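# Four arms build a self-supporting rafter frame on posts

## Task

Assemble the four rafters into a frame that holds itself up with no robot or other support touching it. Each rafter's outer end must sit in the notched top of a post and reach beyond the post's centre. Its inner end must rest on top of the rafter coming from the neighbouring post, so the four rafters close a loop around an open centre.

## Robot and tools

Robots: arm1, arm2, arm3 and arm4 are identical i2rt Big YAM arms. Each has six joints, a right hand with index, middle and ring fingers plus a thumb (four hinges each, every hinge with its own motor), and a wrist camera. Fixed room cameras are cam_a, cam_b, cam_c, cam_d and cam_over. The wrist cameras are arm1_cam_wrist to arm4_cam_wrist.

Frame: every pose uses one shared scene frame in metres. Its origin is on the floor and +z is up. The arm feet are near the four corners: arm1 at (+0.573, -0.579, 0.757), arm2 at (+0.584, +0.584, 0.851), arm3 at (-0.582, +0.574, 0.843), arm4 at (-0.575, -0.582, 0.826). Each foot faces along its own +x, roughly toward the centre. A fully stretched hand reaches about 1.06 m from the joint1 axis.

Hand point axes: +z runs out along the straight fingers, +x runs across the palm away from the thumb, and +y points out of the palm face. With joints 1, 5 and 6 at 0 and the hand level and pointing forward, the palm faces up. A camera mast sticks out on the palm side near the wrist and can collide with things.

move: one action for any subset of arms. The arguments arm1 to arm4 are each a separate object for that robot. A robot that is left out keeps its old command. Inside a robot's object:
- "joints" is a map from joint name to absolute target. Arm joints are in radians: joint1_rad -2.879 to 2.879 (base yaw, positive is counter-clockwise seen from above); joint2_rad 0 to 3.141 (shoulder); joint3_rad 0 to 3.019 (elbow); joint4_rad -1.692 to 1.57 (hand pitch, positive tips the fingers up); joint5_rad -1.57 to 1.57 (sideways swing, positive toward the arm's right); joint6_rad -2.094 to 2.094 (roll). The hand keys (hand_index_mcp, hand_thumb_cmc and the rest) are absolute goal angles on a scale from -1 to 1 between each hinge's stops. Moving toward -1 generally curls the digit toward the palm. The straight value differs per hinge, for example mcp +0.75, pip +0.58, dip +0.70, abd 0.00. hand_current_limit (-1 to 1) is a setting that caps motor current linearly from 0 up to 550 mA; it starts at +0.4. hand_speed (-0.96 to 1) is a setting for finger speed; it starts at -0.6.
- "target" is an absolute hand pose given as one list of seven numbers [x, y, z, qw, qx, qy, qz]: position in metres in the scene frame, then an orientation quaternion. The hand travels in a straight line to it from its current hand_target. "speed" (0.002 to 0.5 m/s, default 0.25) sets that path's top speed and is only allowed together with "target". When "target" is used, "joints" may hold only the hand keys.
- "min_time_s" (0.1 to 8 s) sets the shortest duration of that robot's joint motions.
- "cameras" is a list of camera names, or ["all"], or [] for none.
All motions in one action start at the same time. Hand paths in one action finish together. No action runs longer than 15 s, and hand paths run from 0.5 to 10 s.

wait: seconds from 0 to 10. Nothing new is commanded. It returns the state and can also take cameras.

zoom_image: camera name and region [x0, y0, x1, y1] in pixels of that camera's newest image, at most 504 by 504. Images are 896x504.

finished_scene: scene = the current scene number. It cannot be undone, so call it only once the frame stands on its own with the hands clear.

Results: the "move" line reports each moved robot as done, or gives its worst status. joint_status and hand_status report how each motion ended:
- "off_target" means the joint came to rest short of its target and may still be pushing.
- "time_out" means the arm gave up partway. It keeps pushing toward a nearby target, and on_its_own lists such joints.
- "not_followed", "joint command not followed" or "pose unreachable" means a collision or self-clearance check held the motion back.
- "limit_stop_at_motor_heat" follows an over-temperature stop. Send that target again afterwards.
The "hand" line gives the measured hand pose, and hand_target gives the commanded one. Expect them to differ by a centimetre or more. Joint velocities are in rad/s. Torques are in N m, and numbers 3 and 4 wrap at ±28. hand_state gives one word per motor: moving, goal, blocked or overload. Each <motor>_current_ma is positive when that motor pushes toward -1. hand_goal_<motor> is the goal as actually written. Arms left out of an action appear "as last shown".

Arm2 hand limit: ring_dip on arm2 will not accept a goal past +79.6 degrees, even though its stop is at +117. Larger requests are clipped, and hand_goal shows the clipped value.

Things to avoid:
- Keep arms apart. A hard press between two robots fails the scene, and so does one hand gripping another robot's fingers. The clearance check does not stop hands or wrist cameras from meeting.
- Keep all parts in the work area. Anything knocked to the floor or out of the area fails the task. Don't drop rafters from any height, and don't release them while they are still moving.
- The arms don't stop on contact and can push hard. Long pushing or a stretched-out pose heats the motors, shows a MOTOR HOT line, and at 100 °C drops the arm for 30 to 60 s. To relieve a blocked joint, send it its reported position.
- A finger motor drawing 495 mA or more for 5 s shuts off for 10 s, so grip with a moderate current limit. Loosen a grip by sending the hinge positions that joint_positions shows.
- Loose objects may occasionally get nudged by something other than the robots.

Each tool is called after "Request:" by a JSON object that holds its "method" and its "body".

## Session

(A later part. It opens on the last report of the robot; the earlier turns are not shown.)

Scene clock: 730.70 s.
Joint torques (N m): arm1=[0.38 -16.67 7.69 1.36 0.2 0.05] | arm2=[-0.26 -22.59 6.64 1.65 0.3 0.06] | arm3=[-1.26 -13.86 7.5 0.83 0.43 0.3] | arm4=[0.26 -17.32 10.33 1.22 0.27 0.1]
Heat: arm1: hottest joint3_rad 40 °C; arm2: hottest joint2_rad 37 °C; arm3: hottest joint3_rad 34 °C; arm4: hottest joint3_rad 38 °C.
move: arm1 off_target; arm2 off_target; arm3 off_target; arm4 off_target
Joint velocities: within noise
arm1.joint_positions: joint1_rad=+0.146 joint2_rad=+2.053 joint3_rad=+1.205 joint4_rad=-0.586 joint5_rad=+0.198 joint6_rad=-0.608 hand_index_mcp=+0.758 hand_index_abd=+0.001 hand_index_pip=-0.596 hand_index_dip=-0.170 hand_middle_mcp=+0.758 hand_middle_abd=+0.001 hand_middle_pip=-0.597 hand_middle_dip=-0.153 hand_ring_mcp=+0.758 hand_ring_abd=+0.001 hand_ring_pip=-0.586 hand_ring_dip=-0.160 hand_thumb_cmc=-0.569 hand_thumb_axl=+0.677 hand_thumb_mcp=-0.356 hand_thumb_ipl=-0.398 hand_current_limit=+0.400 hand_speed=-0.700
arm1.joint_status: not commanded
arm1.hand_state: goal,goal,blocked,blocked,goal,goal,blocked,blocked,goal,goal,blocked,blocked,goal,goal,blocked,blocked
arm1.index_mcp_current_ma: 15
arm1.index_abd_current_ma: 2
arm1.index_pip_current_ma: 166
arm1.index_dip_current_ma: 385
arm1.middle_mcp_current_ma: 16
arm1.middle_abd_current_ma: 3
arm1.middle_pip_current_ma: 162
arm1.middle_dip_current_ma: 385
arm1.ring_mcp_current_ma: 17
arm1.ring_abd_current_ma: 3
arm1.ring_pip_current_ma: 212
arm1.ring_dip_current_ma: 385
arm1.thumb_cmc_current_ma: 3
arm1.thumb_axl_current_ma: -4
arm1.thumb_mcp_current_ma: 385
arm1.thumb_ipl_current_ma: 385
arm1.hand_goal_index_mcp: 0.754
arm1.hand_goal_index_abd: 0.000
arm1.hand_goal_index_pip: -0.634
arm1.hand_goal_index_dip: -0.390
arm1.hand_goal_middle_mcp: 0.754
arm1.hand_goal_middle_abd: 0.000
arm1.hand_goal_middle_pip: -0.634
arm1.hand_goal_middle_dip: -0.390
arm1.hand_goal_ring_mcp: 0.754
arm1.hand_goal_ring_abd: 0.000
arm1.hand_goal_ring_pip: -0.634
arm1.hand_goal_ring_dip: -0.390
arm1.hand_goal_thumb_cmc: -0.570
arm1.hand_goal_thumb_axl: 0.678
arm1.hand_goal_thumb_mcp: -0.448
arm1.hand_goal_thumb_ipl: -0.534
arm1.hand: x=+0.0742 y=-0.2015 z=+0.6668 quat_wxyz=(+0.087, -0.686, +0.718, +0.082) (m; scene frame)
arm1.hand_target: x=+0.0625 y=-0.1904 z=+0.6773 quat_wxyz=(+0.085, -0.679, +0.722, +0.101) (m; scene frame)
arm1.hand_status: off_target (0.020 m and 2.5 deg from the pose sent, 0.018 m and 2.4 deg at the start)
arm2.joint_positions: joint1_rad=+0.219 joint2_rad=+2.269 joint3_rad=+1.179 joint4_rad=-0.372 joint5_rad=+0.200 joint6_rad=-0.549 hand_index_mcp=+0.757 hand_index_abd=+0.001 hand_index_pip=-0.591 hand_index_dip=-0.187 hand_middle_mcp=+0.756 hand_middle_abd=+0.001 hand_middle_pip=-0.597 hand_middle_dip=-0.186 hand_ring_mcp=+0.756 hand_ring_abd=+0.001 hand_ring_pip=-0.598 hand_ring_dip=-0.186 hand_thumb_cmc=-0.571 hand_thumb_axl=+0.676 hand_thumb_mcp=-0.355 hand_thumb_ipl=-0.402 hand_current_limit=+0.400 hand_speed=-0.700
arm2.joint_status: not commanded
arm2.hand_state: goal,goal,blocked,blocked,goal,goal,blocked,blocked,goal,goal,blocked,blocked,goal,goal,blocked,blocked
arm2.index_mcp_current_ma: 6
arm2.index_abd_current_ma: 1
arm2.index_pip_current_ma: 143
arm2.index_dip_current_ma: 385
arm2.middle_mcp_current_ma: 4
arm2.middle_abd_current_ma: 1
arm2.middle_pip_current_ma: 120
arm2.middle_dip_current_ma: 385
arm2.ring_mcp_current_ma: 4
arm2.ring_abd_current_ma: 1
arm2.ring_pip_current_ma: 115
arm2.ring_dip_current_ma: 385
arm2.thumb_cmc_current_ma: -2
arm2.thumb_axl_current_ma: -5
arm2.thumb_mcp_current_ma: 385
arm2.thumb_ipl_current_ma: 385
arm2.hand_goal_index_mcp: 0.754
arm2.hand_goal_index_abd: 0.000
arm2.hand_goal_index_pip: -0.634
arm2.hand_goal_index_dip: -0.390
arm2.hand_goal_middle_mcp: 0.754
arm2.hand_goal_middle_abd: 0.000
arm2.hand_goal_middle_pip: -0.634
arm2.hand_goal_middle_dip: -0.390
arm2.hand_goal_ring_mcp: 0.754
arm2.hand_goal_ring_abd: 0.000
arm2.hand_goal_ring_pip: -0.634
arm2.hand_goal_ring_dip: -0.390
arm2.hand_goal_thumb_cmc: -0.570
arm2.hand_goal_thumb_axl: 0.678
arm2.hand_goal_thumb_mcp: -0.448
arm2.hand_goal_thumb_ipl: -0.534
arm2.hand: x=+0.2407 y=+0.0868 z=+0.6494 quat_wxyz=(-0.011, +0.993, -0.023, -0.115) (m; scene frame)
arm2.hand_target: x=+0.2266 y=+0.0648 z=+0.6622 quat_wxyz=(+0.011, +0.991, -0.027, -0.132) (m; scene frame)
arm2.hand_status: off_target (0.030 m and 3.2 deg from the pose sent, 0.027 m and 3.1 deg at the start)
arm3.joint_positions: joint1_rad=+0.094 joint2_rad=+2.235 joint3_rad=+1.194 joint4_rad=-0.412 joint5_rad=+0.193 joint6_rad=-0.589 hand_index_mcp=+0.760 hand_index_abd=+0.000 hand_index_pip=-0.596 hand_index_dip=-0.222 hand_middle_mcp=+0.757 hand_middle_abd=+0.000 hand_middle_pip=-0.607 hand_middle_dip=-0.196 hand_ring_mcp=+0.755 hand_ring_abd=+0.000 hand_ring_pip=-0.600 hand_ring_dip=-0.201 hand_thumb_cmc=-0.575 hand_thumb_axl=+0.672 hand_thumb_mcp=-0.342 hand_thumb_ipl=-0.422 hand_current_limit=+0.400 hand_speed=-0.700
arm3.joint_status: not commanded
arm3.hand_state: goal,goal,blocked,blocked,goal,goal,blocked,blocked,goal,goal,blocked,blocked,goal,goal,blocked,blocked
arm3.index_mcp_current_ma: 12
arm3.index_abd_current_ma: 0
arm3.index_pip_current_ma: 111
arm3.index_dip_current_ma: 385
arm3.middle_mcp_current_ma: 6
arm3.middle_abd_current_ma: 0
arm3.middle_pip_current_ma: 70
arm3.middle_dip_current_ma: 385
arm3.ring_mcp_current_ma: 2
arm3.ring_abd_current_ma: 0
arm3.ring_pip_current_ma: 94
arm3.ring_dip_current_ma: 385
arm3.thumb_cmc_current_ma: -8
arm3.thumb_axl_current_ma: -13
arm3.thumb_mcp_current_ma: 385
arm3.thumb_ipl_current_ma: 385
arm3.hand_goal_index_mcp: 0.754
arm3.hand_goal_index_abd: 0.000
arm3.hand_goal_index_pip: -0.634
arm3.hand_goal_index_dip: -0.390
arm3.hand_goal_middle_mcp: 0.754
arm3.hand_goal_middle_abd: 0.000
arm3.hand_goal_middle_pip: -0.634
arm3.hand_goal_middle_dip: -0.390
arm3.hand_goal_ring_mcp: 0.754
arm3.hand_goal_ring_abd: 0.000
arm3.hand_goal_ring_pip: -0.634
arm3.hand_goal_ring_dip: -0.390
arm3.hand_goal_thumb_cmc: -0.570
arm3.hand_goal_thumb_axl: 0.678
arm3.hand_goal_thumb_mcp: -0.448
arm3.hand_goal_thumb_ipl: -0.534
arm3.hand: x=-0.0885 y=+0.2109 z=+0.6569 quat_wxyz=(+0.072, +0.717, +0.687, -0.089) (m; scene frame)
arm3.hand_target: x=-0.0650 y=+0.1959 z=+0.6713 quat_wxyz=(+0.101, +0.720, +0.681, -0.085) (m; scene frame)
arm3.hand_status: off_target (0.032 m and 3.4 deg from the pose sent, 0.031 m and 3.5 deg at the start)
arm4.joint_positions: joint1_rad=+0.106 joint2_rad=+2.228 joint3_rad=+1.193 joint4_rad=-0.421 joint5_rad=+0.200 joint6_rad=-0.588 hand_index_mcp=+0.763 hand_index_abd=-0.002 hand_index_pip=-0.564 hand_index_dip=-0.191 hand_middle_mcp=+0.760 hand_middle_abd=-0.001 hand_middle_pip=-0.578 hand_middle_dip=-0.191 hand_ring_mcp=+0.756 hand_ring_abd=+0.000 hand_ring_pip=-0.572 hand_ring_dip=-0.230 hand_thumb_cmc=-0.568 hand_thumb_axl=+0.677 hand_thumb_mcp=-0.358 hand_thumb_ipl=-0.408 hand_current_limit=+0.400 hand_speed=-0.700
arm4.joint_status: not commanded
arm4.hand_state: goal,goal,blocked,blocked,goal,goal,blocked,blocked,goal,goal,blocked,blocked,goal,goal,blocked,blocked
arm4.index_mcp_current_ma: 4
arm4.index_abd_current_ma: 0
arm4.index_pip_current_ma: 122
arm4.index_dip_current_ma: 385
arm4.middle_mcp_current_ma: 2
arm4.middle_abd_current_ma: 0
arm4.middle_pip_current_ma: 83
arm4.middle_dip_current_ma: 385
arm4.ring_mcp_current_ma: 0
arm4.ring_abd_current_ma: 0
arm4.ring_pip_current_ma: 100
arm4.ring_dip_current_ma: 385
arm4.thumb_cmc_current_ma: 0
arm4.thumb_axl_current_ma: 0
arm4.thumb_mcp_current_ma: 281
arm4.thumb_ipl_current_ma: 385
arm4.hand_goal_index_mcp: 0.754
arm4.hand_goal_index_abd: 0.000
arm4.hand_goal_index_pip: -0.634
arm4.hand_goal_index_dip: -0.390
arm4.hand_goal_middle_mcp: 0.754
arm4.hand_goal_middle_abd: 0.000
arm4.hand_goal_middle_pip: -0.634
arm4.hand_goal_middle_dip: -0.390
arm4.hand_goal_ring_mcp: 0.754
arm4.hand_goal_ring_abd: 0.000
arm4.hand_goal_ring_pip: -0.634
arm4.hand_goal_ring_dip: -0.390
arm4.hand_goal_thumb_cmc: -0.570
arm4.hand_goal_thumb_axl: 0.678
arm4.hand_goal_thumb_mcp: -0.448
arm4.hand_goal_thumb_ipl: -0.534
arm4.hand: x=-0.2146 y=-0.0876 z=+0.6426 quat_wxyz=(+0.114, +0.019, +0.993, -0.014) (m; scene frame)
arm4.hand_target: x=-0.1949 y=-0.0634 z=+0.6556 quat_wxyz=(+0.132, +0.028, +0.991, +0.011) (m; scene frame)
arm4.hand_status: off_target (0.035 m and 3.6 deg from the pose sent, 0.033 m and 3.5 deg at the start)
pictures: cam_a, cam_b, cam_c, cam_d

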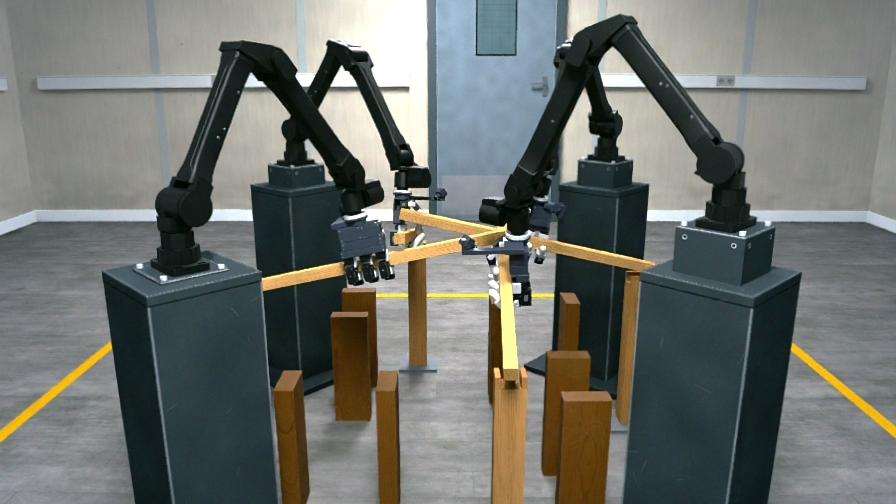

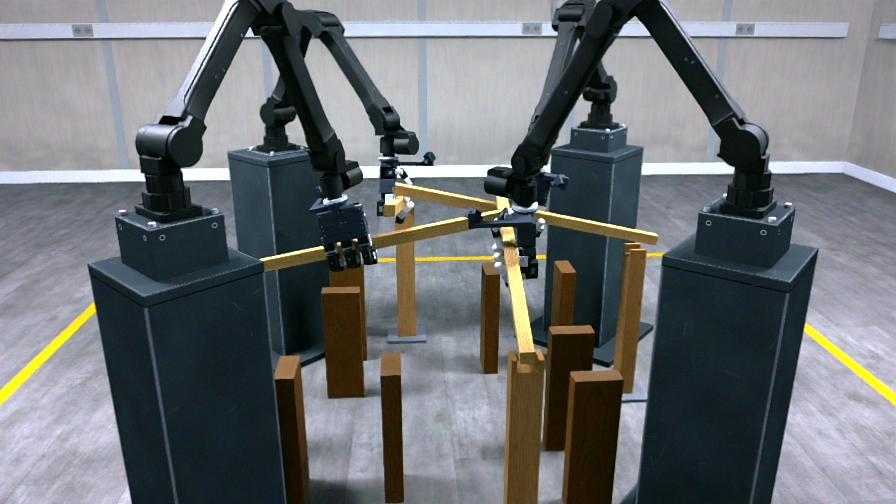

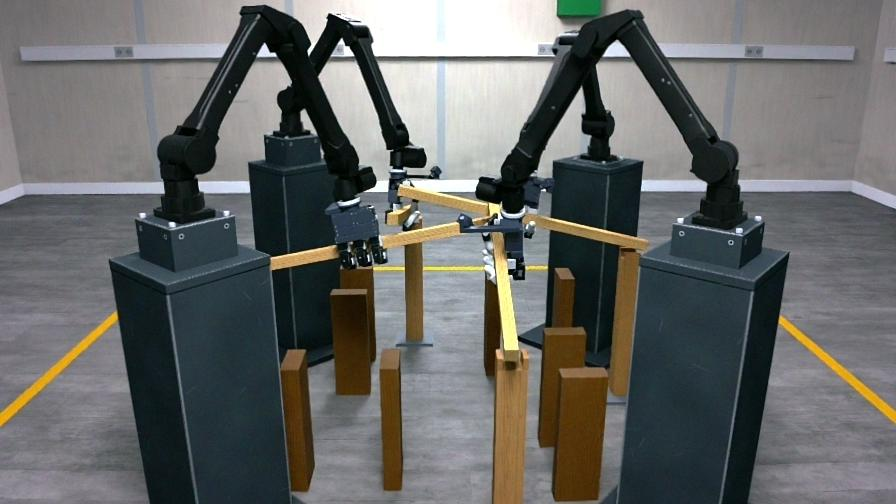

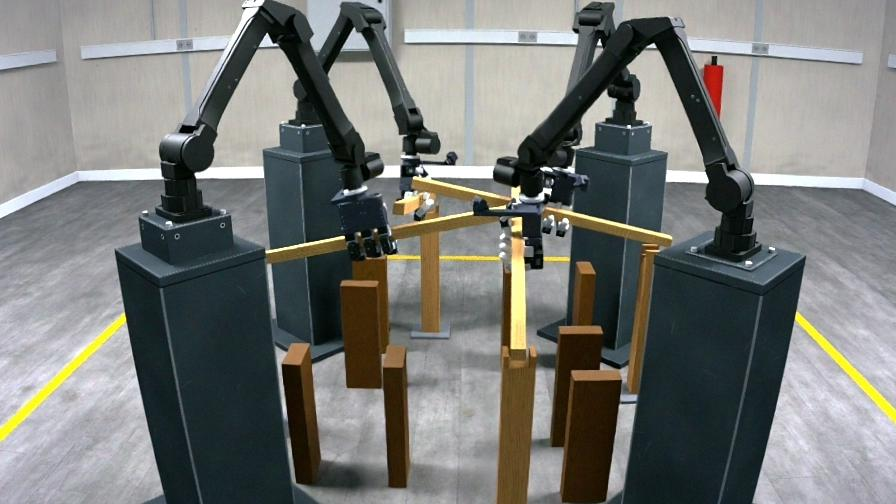

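Request:
{"method": "move", "body": {"arm1": {"target": [0.0615,-0.190,0.659,-0.0848,0.6792,-0.7226,-0.1016], "speed": 0.05}, "arm2": {"target": [0.226,0.0635,0.643,0.0109,0.9913,-0.0265,-0.1318], "speed": 0.05}, "arm3": {"target": [-0.063,0.195,0.652,0.1008,0.7207,0.6811,-0.0857], "speed": 0.05}, "arm4": {"target": [-0.194,-0.061,0.636,0.1318,0.0280,0.9913,0.0107], "speed": 0.05}, "cameras": ["cam_a","cam_b","cam_c","cam_d"]}}

Request:
{"method": "zoom_image", "body": {"camera": "cam_a", "region": [470, 320, 550, 420]}}

Request:
{"method": "zoom_image", "body": {"camera": "cam_b", "region": [480, 300, 560, 400]}}

Request:
{"method": "zoom_image", "body": {"camera": "cam_c", "region": [470, 300, 550, 400]}}

Request:
{"method": "zoom_image", "body": {"camera": "cam_d", "region": [480, 300, 560, 400]}}

Scene clock: 748.60 s.
Joint torques (N m): arm1=[-0.03 -17.03 7.65 1.44 0.18 0.02] | arm2=[-0.21 -22.89 6.34 1.65 0.3 0.07] | arm3=[-1.14 -13.57 7.24 1.02 0.61 0.29] | arm4=[0.15 -17.49 9.92 1.25 0.3 0.12]
Heat: arm1: hottest joint3_rad 40 °C; arm2: hottest joint2_rad 37 °C; arm3: hottest joint3_rad 34 °C; arm4: hottest joint3_rad 39 °C.
move: arm1 off_target; arm2 off_target; arm3 off_target; arm4 off_target
Joint velocities: within noise
arm1.joint_positions: joint1_rad=+0.146 joint2_rad=+2.090 joint3_rad=+1.205 joint4_rad=-0.550 joint5_rad=+0.198 joint6_rad=-0.607 hand_index_mcp=+0.758 hand_index_abd=+0.001 hand_index_pip=-0.596 hand_index_dip=-0.170 hand_middle_mcp=+0.758 hand_middle_abd=+0.001 hand_middle_pip=-0.597 hand_middle_dip=-0.153 hand_ring_mcp=+0.758 hand_ring_abd=+0.001 hand_ring_pip=-0.586 hand_ring_dip=-0.160 hand_thumb_cmc=-0.569 hand_thumb_axl=+0.677 hand_thumb_mcp=-0.356 hand_thumb_ipl=-0.398 hand_current_limit=+0.400 hand_speed=-0.700
arm1.joint_status: not commanded
arm1.hand_state: goal,goal,blocked,blocked,goal,goal,blocked,blocked,goal,goal,blocked,blocked,goal,goal,blocked,blocked
arm1.index_mcp_current_ma: 15
arm1.index_abd_current_ma: 2
arm1.index_pip_current_ma: 166
arm1.index_dip_current_ma: 385
arm1.middle_mcp_current_ma: 16
arm1.middle_abd_current_ma: 3
arm1.middle_pip_current_ma: 162
arm1.middle_dip_current_ma: 385
arm1.ring_mcp_current_ma: 17
arm1.ring_abd_current_ma: 3
arm1.ring_pip_current_ma: 212
arm1.ring_dip_current_ma: 385
arm1.thumb_cmc_current_ma: 3
arm1.thumb_axl_current_ma: -4
arm1.thumb_mcp_current_ma: 385
arm1.thumb_ipl_current_ma: 385
arm1.hand_goal_index_mcp: 0.754
arm1.hand_goal_index_abd: 0.000
arm1.hand_goal_index_pip: -0.634
arm1.hand_goal_index_dip: -0.390
arm1.hand_goal_middle_mcp: 0.754
arm1.hand_goal_middle_abd: 0.000
arm1.hand_goal_middle_pip: -0.634
arm1.hand_goal_middle_dip: -0.390
arm1.hand_goal_ring_mcp: 0.754
arm1.hand_goal_ring_abd: 0.000
arm1.hand_goal_ring_pip: -0.634
arm1.hand_goal_ring_dip: -0.390
arm1.hand_goal_thumb_cmc: -0.570
arm1.hand_goal_thumb_axl: 0.678
arm1.hand_goal_thumb_mcp: -0.448
arm1.hand_goal_thumb_ipl: -0.534
arm1.hand: x=+0.0742 y=-0.2013 z=+0.6486 quat_wxyz=(+0.087, -0.686, +0.718, +0.081) (m; scene frame)
arm1.hand_target: x=+0.0620 y=-0.1904 z=+0.6594 quat_wxyz=(+0.085, -0.679, +0.722, +0.101) (m; scene frame)
arm1.hand_status: off_target (0.020 m and 2.5 deg from the pose sent, 0.019 m and 2.5 deg at the start)
arm2.joint_positions: joint1_rad=+0.219 joint2_rad=+2.312 joint3_rad=+1.195 joint4_rad=-0.344 joint5_rad=+0.200 joint6_rad=-0.549 hand_index_mcp=+0.757 hand_index_abd=+0.001 hand_index_pip=-0.591 hand_index_dip=-0.187 hand_middle_mcp=+0.756 hand_middle_abd=+0.001 hand_middle_pip=-0.597 hand_middle_dip=-0.186 hand_ring_mcp=+0.756 hand_ring_abd=+0.001 hand_ring_pip=-0.598 hand_ring_dip=-0.186 hand_thumb_cmc=-0.571 hand_thumb_axl=+0.676 hand_thumb_mcp=-0.355 hand_thumb_ipl=-0.402 hand_current_limit=+0.400 hand_speed=-0.700
arm2.joint_status: not commanded
arm2.hand_state: goal,goal,blocked,blocked,goal,goal,blocked,blocked,goal,goal,blocked,blocked,goal,goal,blocked,blocked
arm2.index_mcp_current_ma: 6
arm2.index_abd_current_ma: 1
arm2.index_pip_current_ma: 143
arm2.index_dip_current_ma: 385
arm2.middle_mcp_current_ma: 4
arm2.middle_abd_current_ma: 1
arm2.middle_pip_current_ma: 120
arm2.middle_dip_current_ma: 385
arm2.ring_mcp_current_ma: 4
arm2.ring_abd_current_ma: 1
arm2.ring_pip_current_ma: 115
arm2.ring_dip_current_ma: 385
arm2.thumb_cmc_current_ma: -2
arm2.thumb_axl_current_ma: -5
arm2.thumb_mcp_current_ma: 385
arm2.thumb_ipl_current_ma: 385
arm2.hand_goal_index_mcp: 0.754
arm2.hand_goal_index_abd: 0.000
arm2.hand_goal_index_pip: -0.634
arm2.hand_goal_index_dip: -0.390
arm2.hand_goal_middle_mcp: 0.754
arm2.hand_goal_middle_abd: 0.000
arm2.hand_goal_middle_pip: -0.634
arm2.hand_goal_middle_dip: -0.390
arm2.hand_goal_ring_mcp: 0.754
arm2.hand_goal_ring_abd: 0.000
arm2.hand_goal_ring_pip: -0.634
arm2.hand_goal_ring_dip: -0.390
arm2.hand_goal_thumb_cmc: -0.570
arm2.hand_goal_thumb_axl: 0.678
arm2.hand_goal_thumb_mcp: -0.448
arm2.hand_goal_thumb_ipl: -0.534
arm2.hand: x=+0.2401 y=+0.0862 z=+0.6317 quat_wxyz=(-0.011, +0.993, -0.023, -0.115) (m; scene frame)
arm2.hand_target: x=+0.2266 y=+0.0643 z=+0.6440 quat_wxyz=(+0.011, +0.991, -0.027, -0.132) (m; scene frame)
arm2.hand_status: off_target (0.029 m and 3.2 deg from the pose sent, 0.028 m and 3.2 deg at the start)
arm3.joint_positions: joint1_rad=+0.094 joint2_rad=+2.270 joint3_rad=+1.209 joint4_rad=-0.388 joint5_rad=+0.189 joint6_rad=-0.586 hand_index_mcp=+0.760 hand_index_abd=+0.000 hand_index_pip=-0.595 hand_index_dip=-0.222 hand_middle_mcp=+0.757 hand_middle_abd=-0.002 hand_middle_pip=-0.607 hand_middle_dip=-0.200 hand_ring_mcp=+0.754 hand_ring_abd=+0.000 hand_ring_pip=-0.600 hand_ring_dip=-0.210 hand_thumb_cmc=-0.575 hand_thumb_axl=+0.674 hand_thumb_mcp=-0.342 hand_thumb_ipl=-0.422 hand_current_limit=+0.400 hand_speed=-0.700
arm3.joint_status: not commanded
arm3.hand_state: goal,goal,blocked,blocked,goal,goal,blocked,blocked,goal,goal,blocked,blocked,goal,goal,blocked,blocked
arm3.index_mcp_current_ma: 12
arm3.index_abd_current_ma: 0
arm3.index_pip_current_ma: 111
arm3.index_dip_current_ma: 385
arm3.middle_mcp_current_ma: 5
arm3.middle_abd_current_ma: -3
arm3.middle_pip_current_ma: 72
arm3.middle_dip_current_ma: 385
arm3.ring_mcp_current_ma: 0
arm3.ring_abd_current_ma: 0
arm3.ring_pip_current_ma: 95
arm3.ring_dip_current_ma: 385
arm3.thumb_cmc_current_ma: -8
arm3.thumb_axl_current_ma: -10
arm3.thumb_mcp_current_ma: 385
arm3.thumb_ipl_current_ma: 385
arm3.hand_goal_index_mcp: 0.754
arm3.hand_goal_index_abd: 0.000
arm3.hand_goal_index_pip: -0.634
arm3.hand_goal_index_dip: -0.390
arm3.hand_goal_middle_mcp: 0.754
arm3.hand_goal_middle_abd: 0.000
arm3.hand_goal_middle_pip: -0.634
arm3.hand_goal_middle_dip: -0.390
arm3.hand_goal_ring_mcp: 0.754
arm3.hand_goal_ring_abd: 0.000
arm3.hand_goal_ring_pip: -0.634
arm3.hand_goal_ring_dip: -0.390
arm3.hand_goal_thumb_cmc: -0.570
arm3.hand_goal_thumb_axl: 0.678
arm3.hand_goal_thumb_mcp: -0.448
arm3.hand_goal_thumb_ipl: -0.534
arm3.hand: x=-0.0857 y=+0.2094 z=+0.6432 quat_wxyz=(+0.074, +0.718, +0.686, -0.087) (m; scene frame)
arm3.hand_target: x=-0.0638 y=+0.1958 z=+0.6532 quat_wxyz=(+0.101, +0.720, +0.681, -0.085) (m; scene frame)
arm3.hand_status: off_target (0.028 m and 3.2 deg from the pose sent, 0.030 m and 3.4 deg at the start)
arm4.joint_positions: joint1_rad=+0.106 joint2_rad=+2.269 joint3_rad=+1.207 joint4_rad=-0.393 joint5_rad=+0.199 joint6_rad=-0.588 hand_index_mcp=+0.763 hand_index_abd=-0.002 hand_index_pip=-0.564 hand_index_dip=-0.191 hand_middle_mcp=+0.759 hand_middle_abd=-0.001 hand_middle_pip=-0.578 hand_middle_dip=-0.191 hand_ring_mcp=+0.755 hand_ring_abd=+0.000 hand_ring_pip=-0.572 hand_ring_dip=-0.230 hand_thumb_cmc=-0.568 hand_thumb_axl=+0.677 hand_thumb_mcp=-0.358 hand_thumb_ipl=-0.408 hand_current_limit=+0.400 hand_speed=-0.700
arm4.joint_status: not commanded
arm4.hand_state: goal,goal,blocked,blocked,goal,goal,blocked,blocked,goal,goal,blocked,blocked,goal,goal,blocked,blocked
arm4.index_mcp_current_ma: 4
arm4.index_abd_current_ma: 0
arm4.index_pip_current_ma: 122
arm4.index_dip_current_ma: 385
arm4.middle_mcp_current_ma: 2
arm4.middle_abd_current_ma: 0
arm4.middle_pip_current_ma: 83
arm4.middle_dip_current_ma: 385
arm4.ring_mcp_current_ma: 0
arm4.ring_abd_current_ma: 0
arm4.ring_pip_current_ma: 100
arm4.ring_dip_current_ma: 385
arm4.thumb_cmc_current_ma: 0
arm4.thumb_axl_current_ma: 0
arm4.thumb_mcp_current_ma: 281
arm4.thumb_ipl_current_ma: 385
arm4.hand_goal_index_mcp: 0.754
arm4.hand_goal_index_abd: 0.000
arm4.hand_goal_index_pip: -0.634
arm4.hand_goal_index_dip: -0.390
arm4.hand_goal_middle_mcp: 0.754
arm4.hand_goal_middle_abd: 0.000
arm4.hand_goal_middle_pip: -0.634
arm4.hand_goal_middle_dip: -0.390
arm4.hand_goal_ring_mcp: 0.754
arm4.hand_goal_ring_abd: 0.000
arm4.hand_goal_ring_pip: -0.634
arm4.hand_goal_ring_dip: -0.390
arm4.hand_goal_thumb_cmc: -0.570
arm4.hand_goal_thumb_axl: 0.678
arm4.hand_goal_thumb_mcp: -0.448
arm4.hand_goal_thumb_ipl: -0.534
arm4.hand: x=-0.2136 y=-0.0860 z=+0.6261 quat_wxyz=(+0.114, +0.020, +0.993, -0.013) (m; scene frame)
arm4.hand_target: x=-0.1949 y=-0.0623 z=+0.6376 quat_wxyz=(+0.132, +0.028, +0.991, +0.011) (m; scene frame)
arm4.hand_status: off_target (0.033 m and 3.5 deg from the pose sent, 0.034 m and 3.6 deg at the start)
pictures: cam_a, cam_b, cam_c, cam_d

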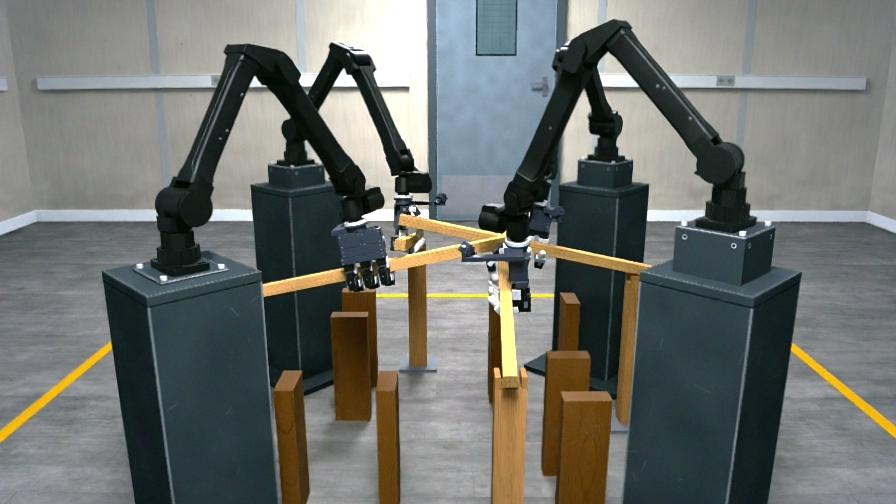

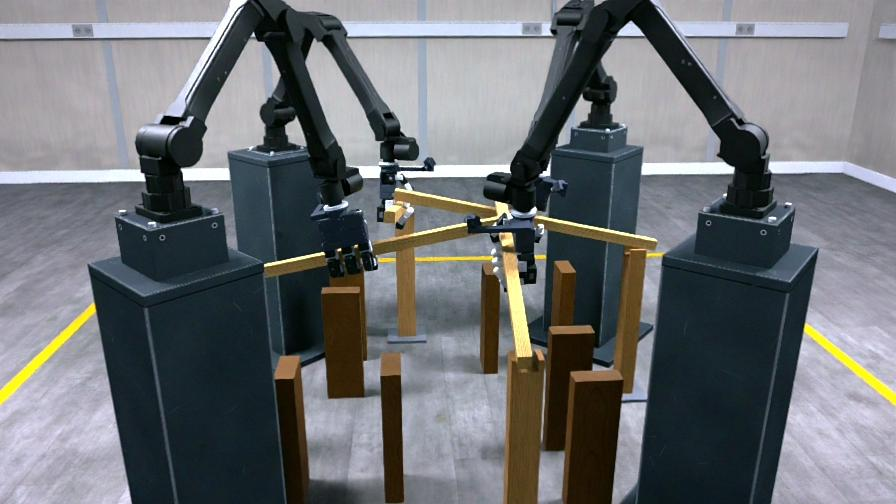

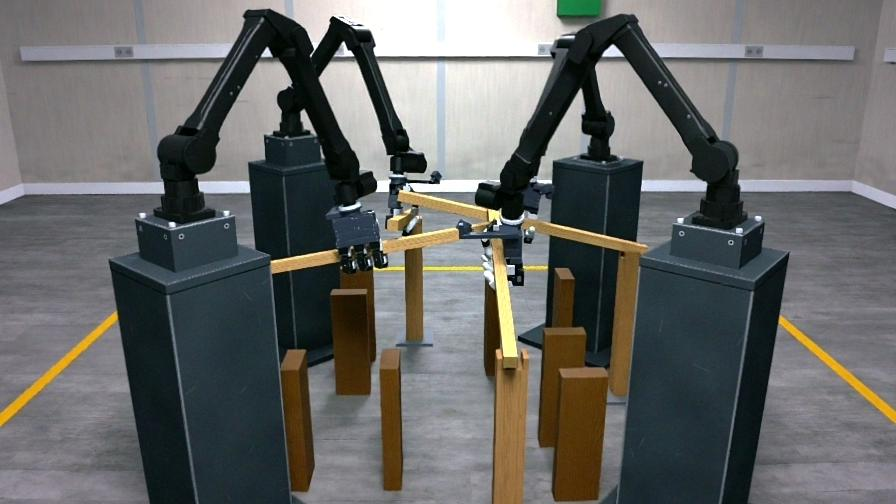

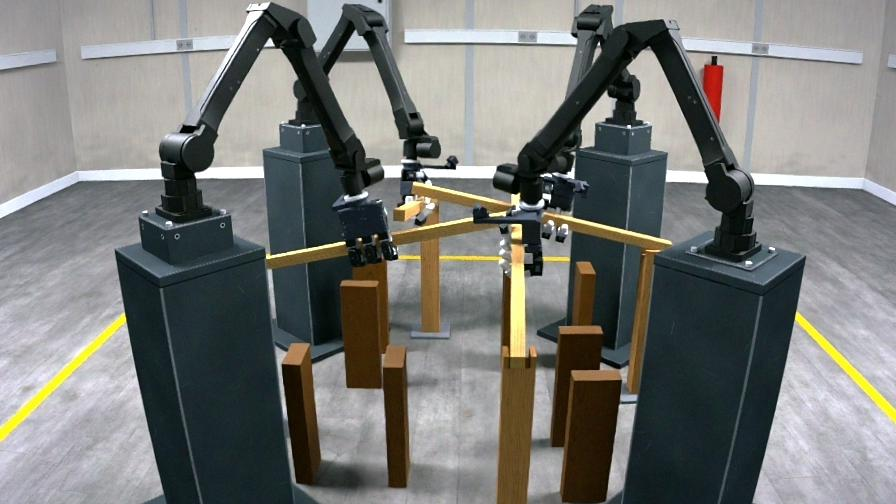

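Scaled by 5.040.

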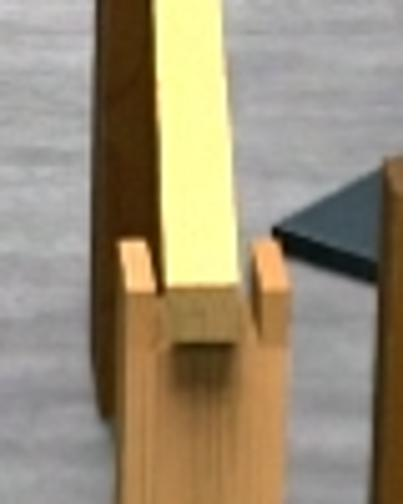

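Scaled by 5.040.

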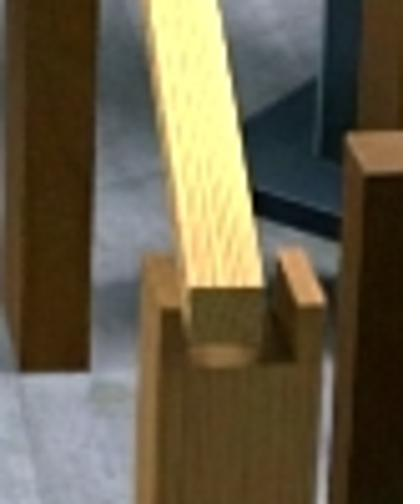

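Scaled by 5.040.

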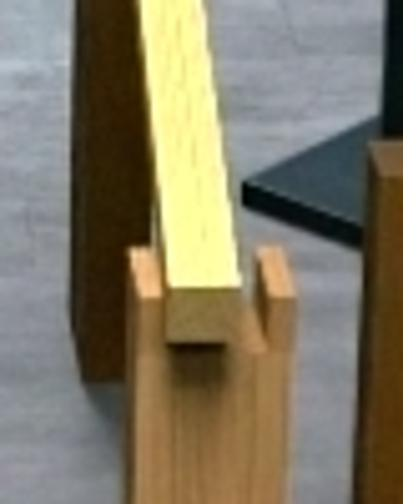

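Scaled by 5.040.

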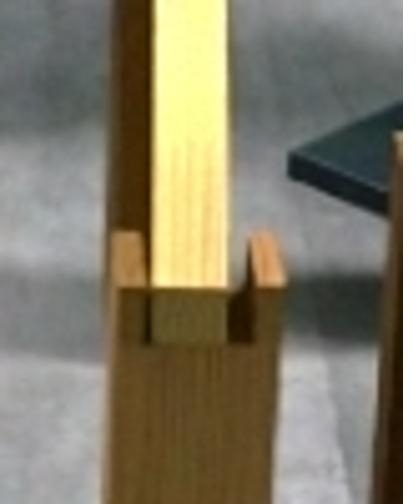

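Request:
{"method": "move", "body": {"arm1": {"target": [0.064,-0.190,0.655,-0.0848,0.6792,-0.7226,-0.1016], "speed": 0.05}, "arm2": {"target": [0.226,0.066,0.639,0.0109,0.9913,-0.0265,-0.1318], "speed": 0.05}, "arm3": {"target": [-0.070,0.195,0.652,0.1008,0.7207,0.6811,-0.0857], "speed": 0.05}, "arm4": {"target": [-0.194,-0.065,0.634,0.1318,0.0280,0.9913,0.0107], "speed": 0.05}, "cameras": ["cam_a","cam_b","cam_c","cam_d"]}}

Request:
{"method": "zoom_image", "body": {"camera": "cam_a", "region": [470, 320, 550, 420]}}

Request:
{"method": "zoom_image", "body": {"camera": "cam_b", "region": [480, 300, 560, 400]}}

Request:
{"method": "zoom_image", "body": {"camera": "cam_c", "region": [470, 300, 550, 400]}}

Request:
{"method": "zoom_image", "body": {"camera": "cam_d", "region": [480, 300, 560, 400]}}

Scene clock: 763.37 s.
Joint torques (N m): arm1=[0.32 -16.73 7.19 1.61 0.22 0] | arm2=[-0.38 -22.48 6.09 1.69 0.29 0.04] | arm3=[-1.85 -14.04 5.98 1.24 0.7 0.26] | arm4=[-0.15 -17.32 9.17 1.46 0.34 0.1]
Heat: arm1: hottest joint3_rad 39 °C; arm2: hottest joint2_rad 36 °C; arm3: hottest joint3_rad 34 °C; arm4: hottest joint3_rad 37 °C.
move: arm1 off_target; arm2 off_target; arm3 off_target; arm4 off_target
Joint velocities: within noise
arm1.joint_positions: joint1_rad=+0.146 joint2_rad=+2.090 joint3_rad=+1.205 joint4_rad=-0.539 joint5_rad=+0.198 joint6_rad=-0.607 hand_index_mcp=+0.758 hand_index_abd=+0.001 hand_index_pip=-0.596 hand_index_dip=-0.170 hand_middle_mcp=+0.758 hand_middle_abd=+0.001 hand_middle_pip=-0.597 hand_middle_dip=-0.153 hand_ring_mcp=+0.758 hand_ring_abd=+0.001 hand_ring_pip=-0.586 hand_ring_dip=-0.160 hand_thumb_cmc=-0.569 hand_thumb_axl=+0.677 hand_thumb_mcp=-0.356 hand_thumb_ipl=-0.398 hand_current_limit=+0.400 hand_speed=-0.700
arm1.joint_status: not commanded
arm1.hand_state: goal,goal,blocked,blocked,goal,goal,blocked,blocked,goal,goal,blocked,blocked,goal,goal,blocked,blocked
arm1.index_mcp_current_ma: 15
arm1.index_abd_current_ma: 2
arm1.index_pip_current_ma: 166
arm1.index_dip_current_ma: 385
arm1.middle_mcp_current_ma: 16
arm1.middle_abd_current_ma: 3
arm1.middle_pip_current_ma: 162
arm1.middle_dip_current_ma: 385
arm1.ring_mcp_current_ma: 17
arm1.ring_abd_current_ma: 3
arm1.ring_pip_current_ma: 212
arm1.ring_dip_current_ma: 385
arm1.thumb_cmc_current_ma: 3
arm1.thumb_axl_current_ma: -4
arm1.thumb_mcp_current_ma: 385
arm1.thumb_ipl_current_ma: 385
arm1.hand_goal_index_mcp: 0.754
arm1.hand_goal_index_abd: 0.000
arm1.hand_goal_index_pip: -0.634
arm1.hand_goal_index_dip: -0.390
arm1.hand_goal_middle_mcp: 0.754
arm1.hand_goal_middle_abd: 0.000
arm1.hand_goal_middle_pip: -0.634
arm1.hand_goal_middle_dip: -0.390
arm1.hand_goal_ring_mcp: 0.754
arm1.hand_goal_ring_abd: 0.000
arm1.hand_goal_ring_pip: -0.634
arm1.hand_goal_ring_dip: -0.390
arm1.hand_goal_thumb_cmc: -0.570
arm1.hand_goal_thumb_axl: 0.678
arm1.hand_goal_thumb_mcp: -0.448
arm1.hand_goal_thumb_ipl: -0.534
arm1.hand: x=+0.0721 y=-0.1998 z=+0.6497 quat_wxyz=(+0.086, -0.685, +0.718, +0.086) (m; scene frame)
arm1.hand_target: x=+0.0643 y=-0.1902 z=+0.6553 quat_wxyz=(+0.085, -0.679, +0.722, +0.101) (m; scene frame)
arm1.hand_status: off_target (0.014 m and 2.0 deg from the pose sent, 0.016 m and 2.5 deg at the start)
arm2.joint_positions: joint1_rad=+0.219 joint2_rad=+2.315 joint3_rad=+1.195 joint4_rad=-0.333 joint5_rad=+0.200 joint6_rad=-0.549 hand_index_mcp=+0.757 hand_index_abd=+0.001 hand_index_pip=-0.591 hand_index_dip=-0.187 hand_middle_mcp=+0.756 hand_middle_abd=+0.001 hand_middle_pip=-0.597 hand_middle_dip=-0.186 hand_ring_mcp=+0.756 hand_ring_abd=+0.001 hand_ring_pip=-0.598 hand_ring_dip=-0.186 hand_thumb_cmc=-0.571 hand_thumb_axl=+0.676 hand_thumb_mcp=-0.355 hand_thumb_ipl=-0.402 hand_current_limit=+0.400 hand_speed=-0.700
arm2.joint_status: not commanded
arm2.hand_state: goal,goal,blocked,blocked,goal,goal,blocked,blocked,goal,goal,blocked,blocked,goal,goal,blocked,blocked
arm2.index_mcp_current_ma: 6
arm2.index_abd_current_ma: 1
arm2.index_pip_current_ma: 143
arm2.index_dip_current_ma: 385
arm2.middle_mcp_current_ma: 4
arm2.middle_abd_current_ma: 1
arm2.middle_pip_current_ma: 120
arm2.middle_dip_current_ma: 385
arm2.ring_mcp_current_ma: 4
arm2.ring_abd_current_ma: 1
arm2.ring_pip_current_ma: 115
arm2.ring_dip_current_ma: 385
arm2.thumb_cmc_current_ma: -2
arm2.thumb_axl_current_ma: -5
arm2.thumb_mcp_current_ma: 385
arm2.thumb_ipl_current_ma: 385
arm2.hand_goal_index_mcp: 0.754
arm2.hand_goal_index_abd: 0.000
arm2.hand_goal_index_pip: -0.634
arm2.hand_goal_index_dip: -0.390
arm2.hand_goal_middle_mcp: 0.754
arm2.hand_goal_middle_abd: 0.000
arm2.hand_goal_middle_pip: -0.634
arm2.hand_goal_middle_dip: -0.390
arm2.hand_goal_ring_mcp: 0.754
arm2.hand_goal_ring_abd: 0.000
arm2.hand_goal_ring_pip: -0.634
arm2.hand_goal_ring_dip: -0.390
arm2.hand_goal_thumb_cmc: -0.570
arm2.hand_goal_thumb_axl: 0.678
arm2.hand_goal_thumb_mcp: -0.448
arm2.hand_goal_thumb_ipl: -0.534
arm2.hand: x=+0.2393 y=+0.0848 z=+0.6311 quat_wxyz=(-0.008, +0.993, -0.023, -0.118) (m; scene frame)
arm2.hand_target: x=+0.2265 y=+0.0666 z=+0.6398 quat_wxyz=(+0.011, +0.991, -0.027, -0.132) (m; scene frame)
arm2.hand_status: off_target (0.024 m and 2.7 deg from the pose sent, 0.026 m and 3.2 deg at the start)
arm3.joint_positions: joint1_rad=+0.094 joint2_rad=+2.270 joint3_rad=+1.209 joint4_rad=-0.381 joint5_rad=+0.185 joint6_rad=-0.591 hand_index_mcp=+0.760 hand_index_abd=+0.000 hand_index_pip=-0.595 hand_index_dip=-0.222 hand_middle_mcp=+0.757 hand_middle_abd=-0.003 hand_middle_pip=-0.607 hand_middle_dip=-0.200 hand_ring_mcp=+0.755 hand_ring_abd=+0.000 hand_ring_pip=-0.600 hand_ring_dip=-0.210 hand_thumb_cmc=-0.575 hand_thumb_axl=+0.674 hand_thumb_mcp=-0.342 hand_thumb_ipl=-0.422 hand_current_limit=+0.400 hand_speed=-0.700
arm3.joint_status: not commanded
arm3.hand_state: goal,goal,blocked,blocked,goal,goal,blocked,blocked,goal,goal,blocked,blocked,goal,goal,blocked,blocked
arm3.index_mcp_current_ma: 12
arm3.index_abd_current_ma: 0
arm3.index_pip_current_ma: 113
arm3.index_dip_current_ma: 385
arm3.middle_mcp_current_ma: 5
arm3.middle_abd_current_ma: -3
arm3.middle_pip_current_ma: 72
arm3.middle_dip_current_ma: 385
arm3.ring_mcp_current_ma: 1
arm3.ring_abd_current_ma: 0
arm3.ring_pip_current_ma: 95
arm3.ring_dip_current_ma: 385
arm3.thumb_cmc_current_ma: -8
arm3.thumb_axl_current_ma: -10
arm3.thumb_mcp_current_ma: 385
arm3.thumb_ipl_current_ma: 385
arm3.hand_goal_index_mcp: 0.754
arm3.hand_goal_index_abd: 0.000
arm3.hand_goal_index_pip: -0.634
arm3.hand_goal_index_dip: -0.390
arm3.hand_goal_middle_mcp: 0.754
arm3.hand_goal_middle_abd: 0.000
arm3.hand_goal_middle_pip: -0.634
arm3.hand_goal_middle_dip: -0.390
arm3.hand_goal_ring_mcp: 0.754
arm3.hand_goal_ring_abd: 0.000
arm3.hand_goal_ring_pip: -0.634
arm3.hand_goal_ring_dip: -0.390
arm3.hand_goal_thumb_cmc: -0.570
arm3.hand_goal_thumb_axl: 0.678
arm3.hand_goal_thumb_mcp: -0.448
arm3.hand_goal_thumb_ipl: -0.534
arm3.hand: x=-0.0838 y=+0.2093 z=+0.6439 quat_wxyz=(+0.077, +0.717, +0.688, -0.085) (m; scene frame)
arm3.hand_target: x=-0.0704 y=+0.1954 z=+0.6527 quat_wxyz=(+0.101, +0.721, +0.681, -0.085) (m; scene frame)
arm3.hand_status: off_target (0.021 m and 2.9 deg from the pose sent, 0.023 m and 3.2 deg at the start)
arm4.joint_positions: joint1_rad=+0.106 joint2_rad=+2.269 joint3_rad=+1.207 joint4_rad=-0.389 joint5_rad=+0.197 joint6_rad=-0.590 hand_index_mcp=+0.763 hand_index_abd=-0.002 hand_index_pip=-0.564 hand_index_dip=-0.191 hand_middle_mcp=+0.759 hand_middle_abd=-0.001 hand_middle_pip=-0.578 hand_middle_dip=-0.191 hand_ring_mcp=+0.756 hand_ring_abd=+0.000 hand_ring_pip=-0.572 hand_ring_dip=-0.230 hand_thumb_cmc=-0.568 hand_thumb_axl=+0.677 hand_thumb_mcp=-0.358 hand_thumb_ipl=-0.408 hand_current_limit=+0.400 hand_speed=-0.700
arm4.joint_status: not commanded
arm4.hand_state: goal,goal,blocked,blocked,goal,goal,blocked,blocked,goal,goal,blocked,blocked,goal,goal,blocked,blocked
arm4.index_mcp_current_ma: 4
arm4.index_abd_current_ma: 0
arm4.index_pip_current_ma: 122
arm4.index_dip_current_ma: 385
arm4.middle_mcp_current_ma: 2
arm4.middle_abd_current_ma: 0
arm4.middle_pip_current_ma: 83
arm4.middle_dip_current_ma: 385
arm4.ring_mcp_current_ma: 0
arm4.ring_abd_current_ma: 0
arm4.ring_pip_current_ma: 100
arm4.ring_dip_current_ma: 385
arm4.thumb_cmc_current_ma: 0
arm4.thumb_axl_current_ma: 0
arm4.thumb_mcp_current_ma: 281
arm4.thumb_ipl_current_ma: 385
arm4.hand_goal_index_mcp: 0.754
arm4.hand_goal_index_abd: 0.000
arm4.hand_goal_index_pip: -0.634
arm4.hand_goal_index_dip: -0.390
arm4.hand_goal_middle_mcp: 0.754
arm4.hand_goal_middle_abd: 0.000
arm4.hand_goal_middle_pip: -0.634
arm4.hand_goal_middle_dip: -0.390
arm4.hand_goal_ring_mcp: 0.754
arm4.hand_goal_ring_abd: 0.000
arm4.hand_goal_ring_pip: -0.634
arm4.hand_goal_ring_dip: -0.390
arm4.hand_goal_thumb_cmc: -0.570
arm4.hand_goal_thumb_axl: 0.678
arm4.hand_goal_thumb_mcp: -0.448
arm4.hand_goal_thumb_ipl: -0.534
arm4.hand: x=-0.2134 y=-0.0849 z=+0.6265 quat_wxyz=(+0.115, +0.018, +0.993, -0.011) (m; scene frame)
arm4.hand_target: x=-0.1947 y=-0.0661 z=+0.6353 quat_wxyz=(+0.132, +0.028, +0.991, +0.011) (m; scene frame)
arm4.hand_status: off_target (0.029 m and 3.3 deg from the pose sent, 0.030 m and 3.5 deg at the start)
pictures: cam_a, cam_b, cam_c, cam_d

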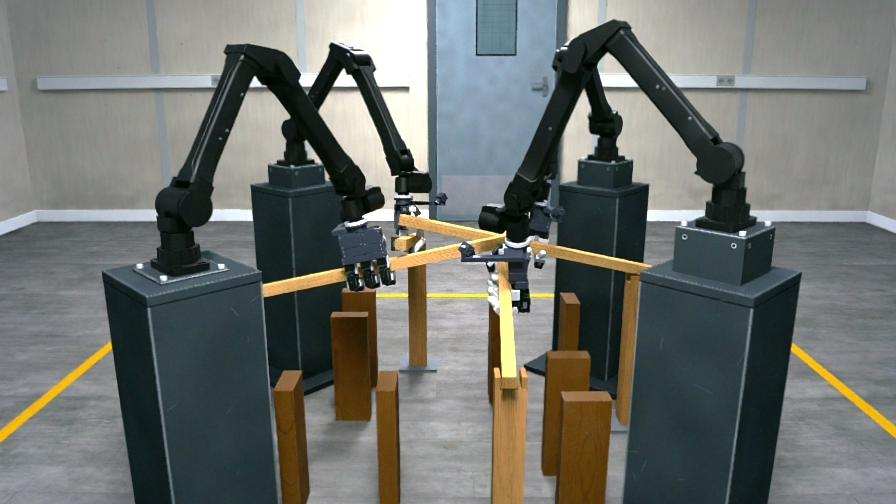

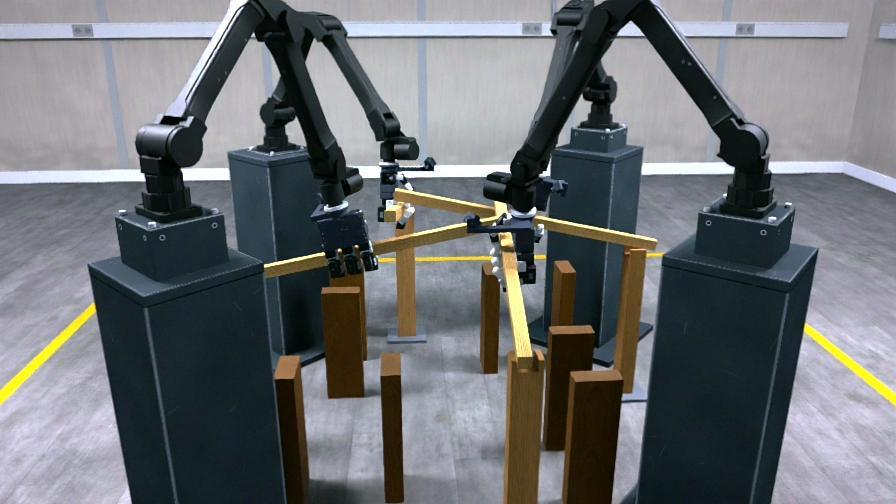

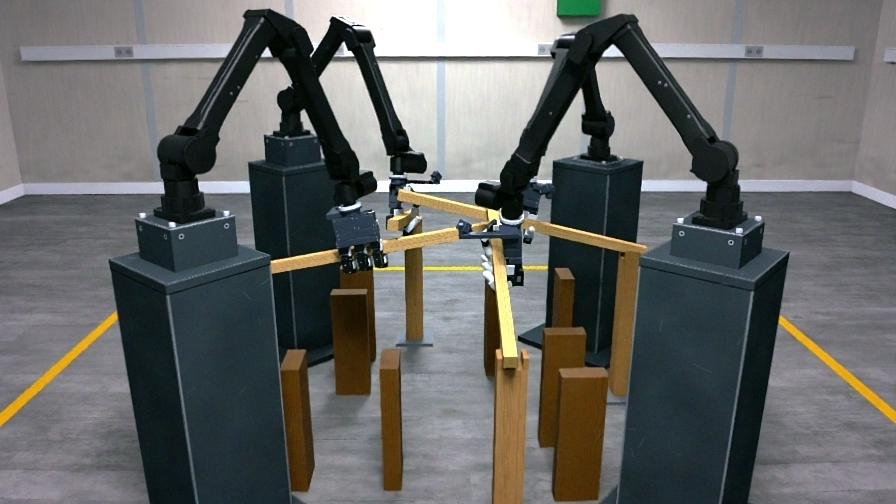

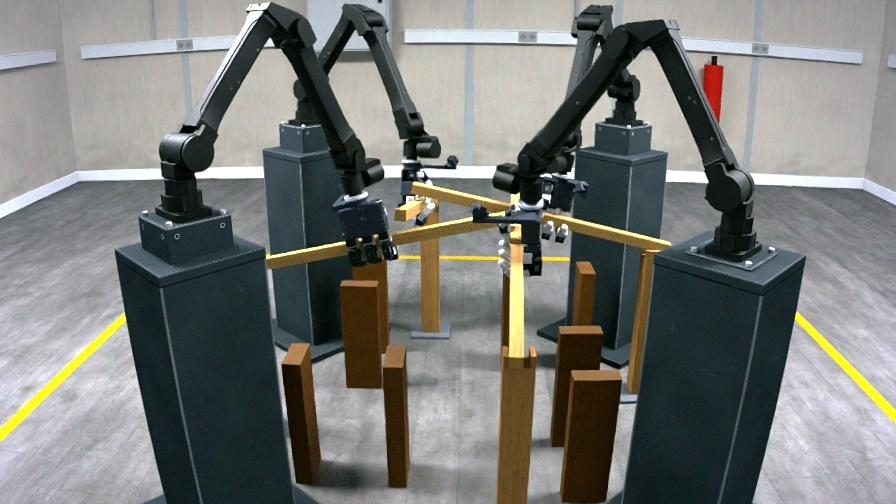

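Scaled by 5.040.

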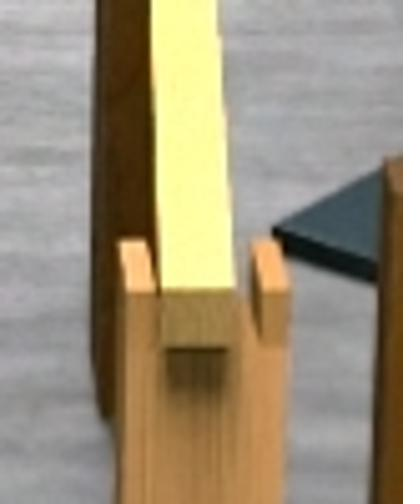

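Scaled by 5.040.

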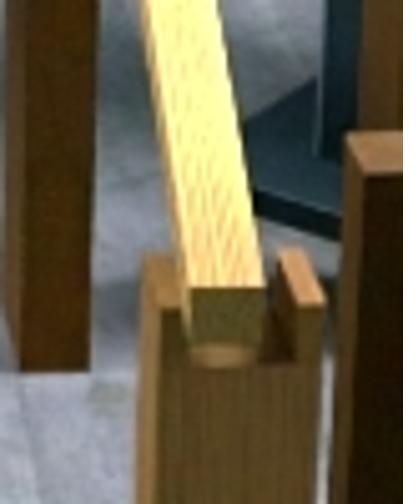

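Scaled by 5.040.

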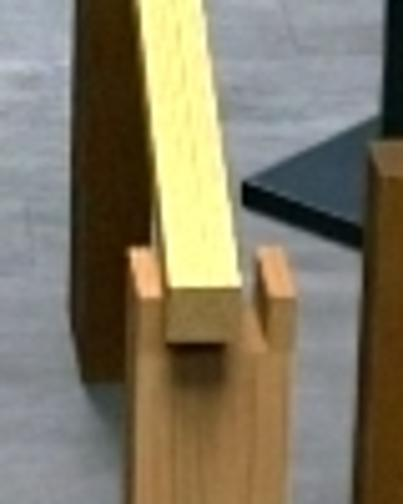

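Scaled by 5.040.

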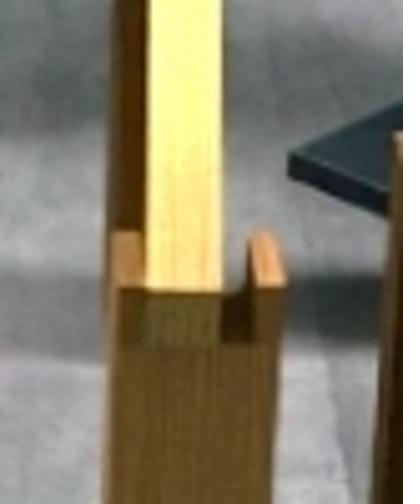

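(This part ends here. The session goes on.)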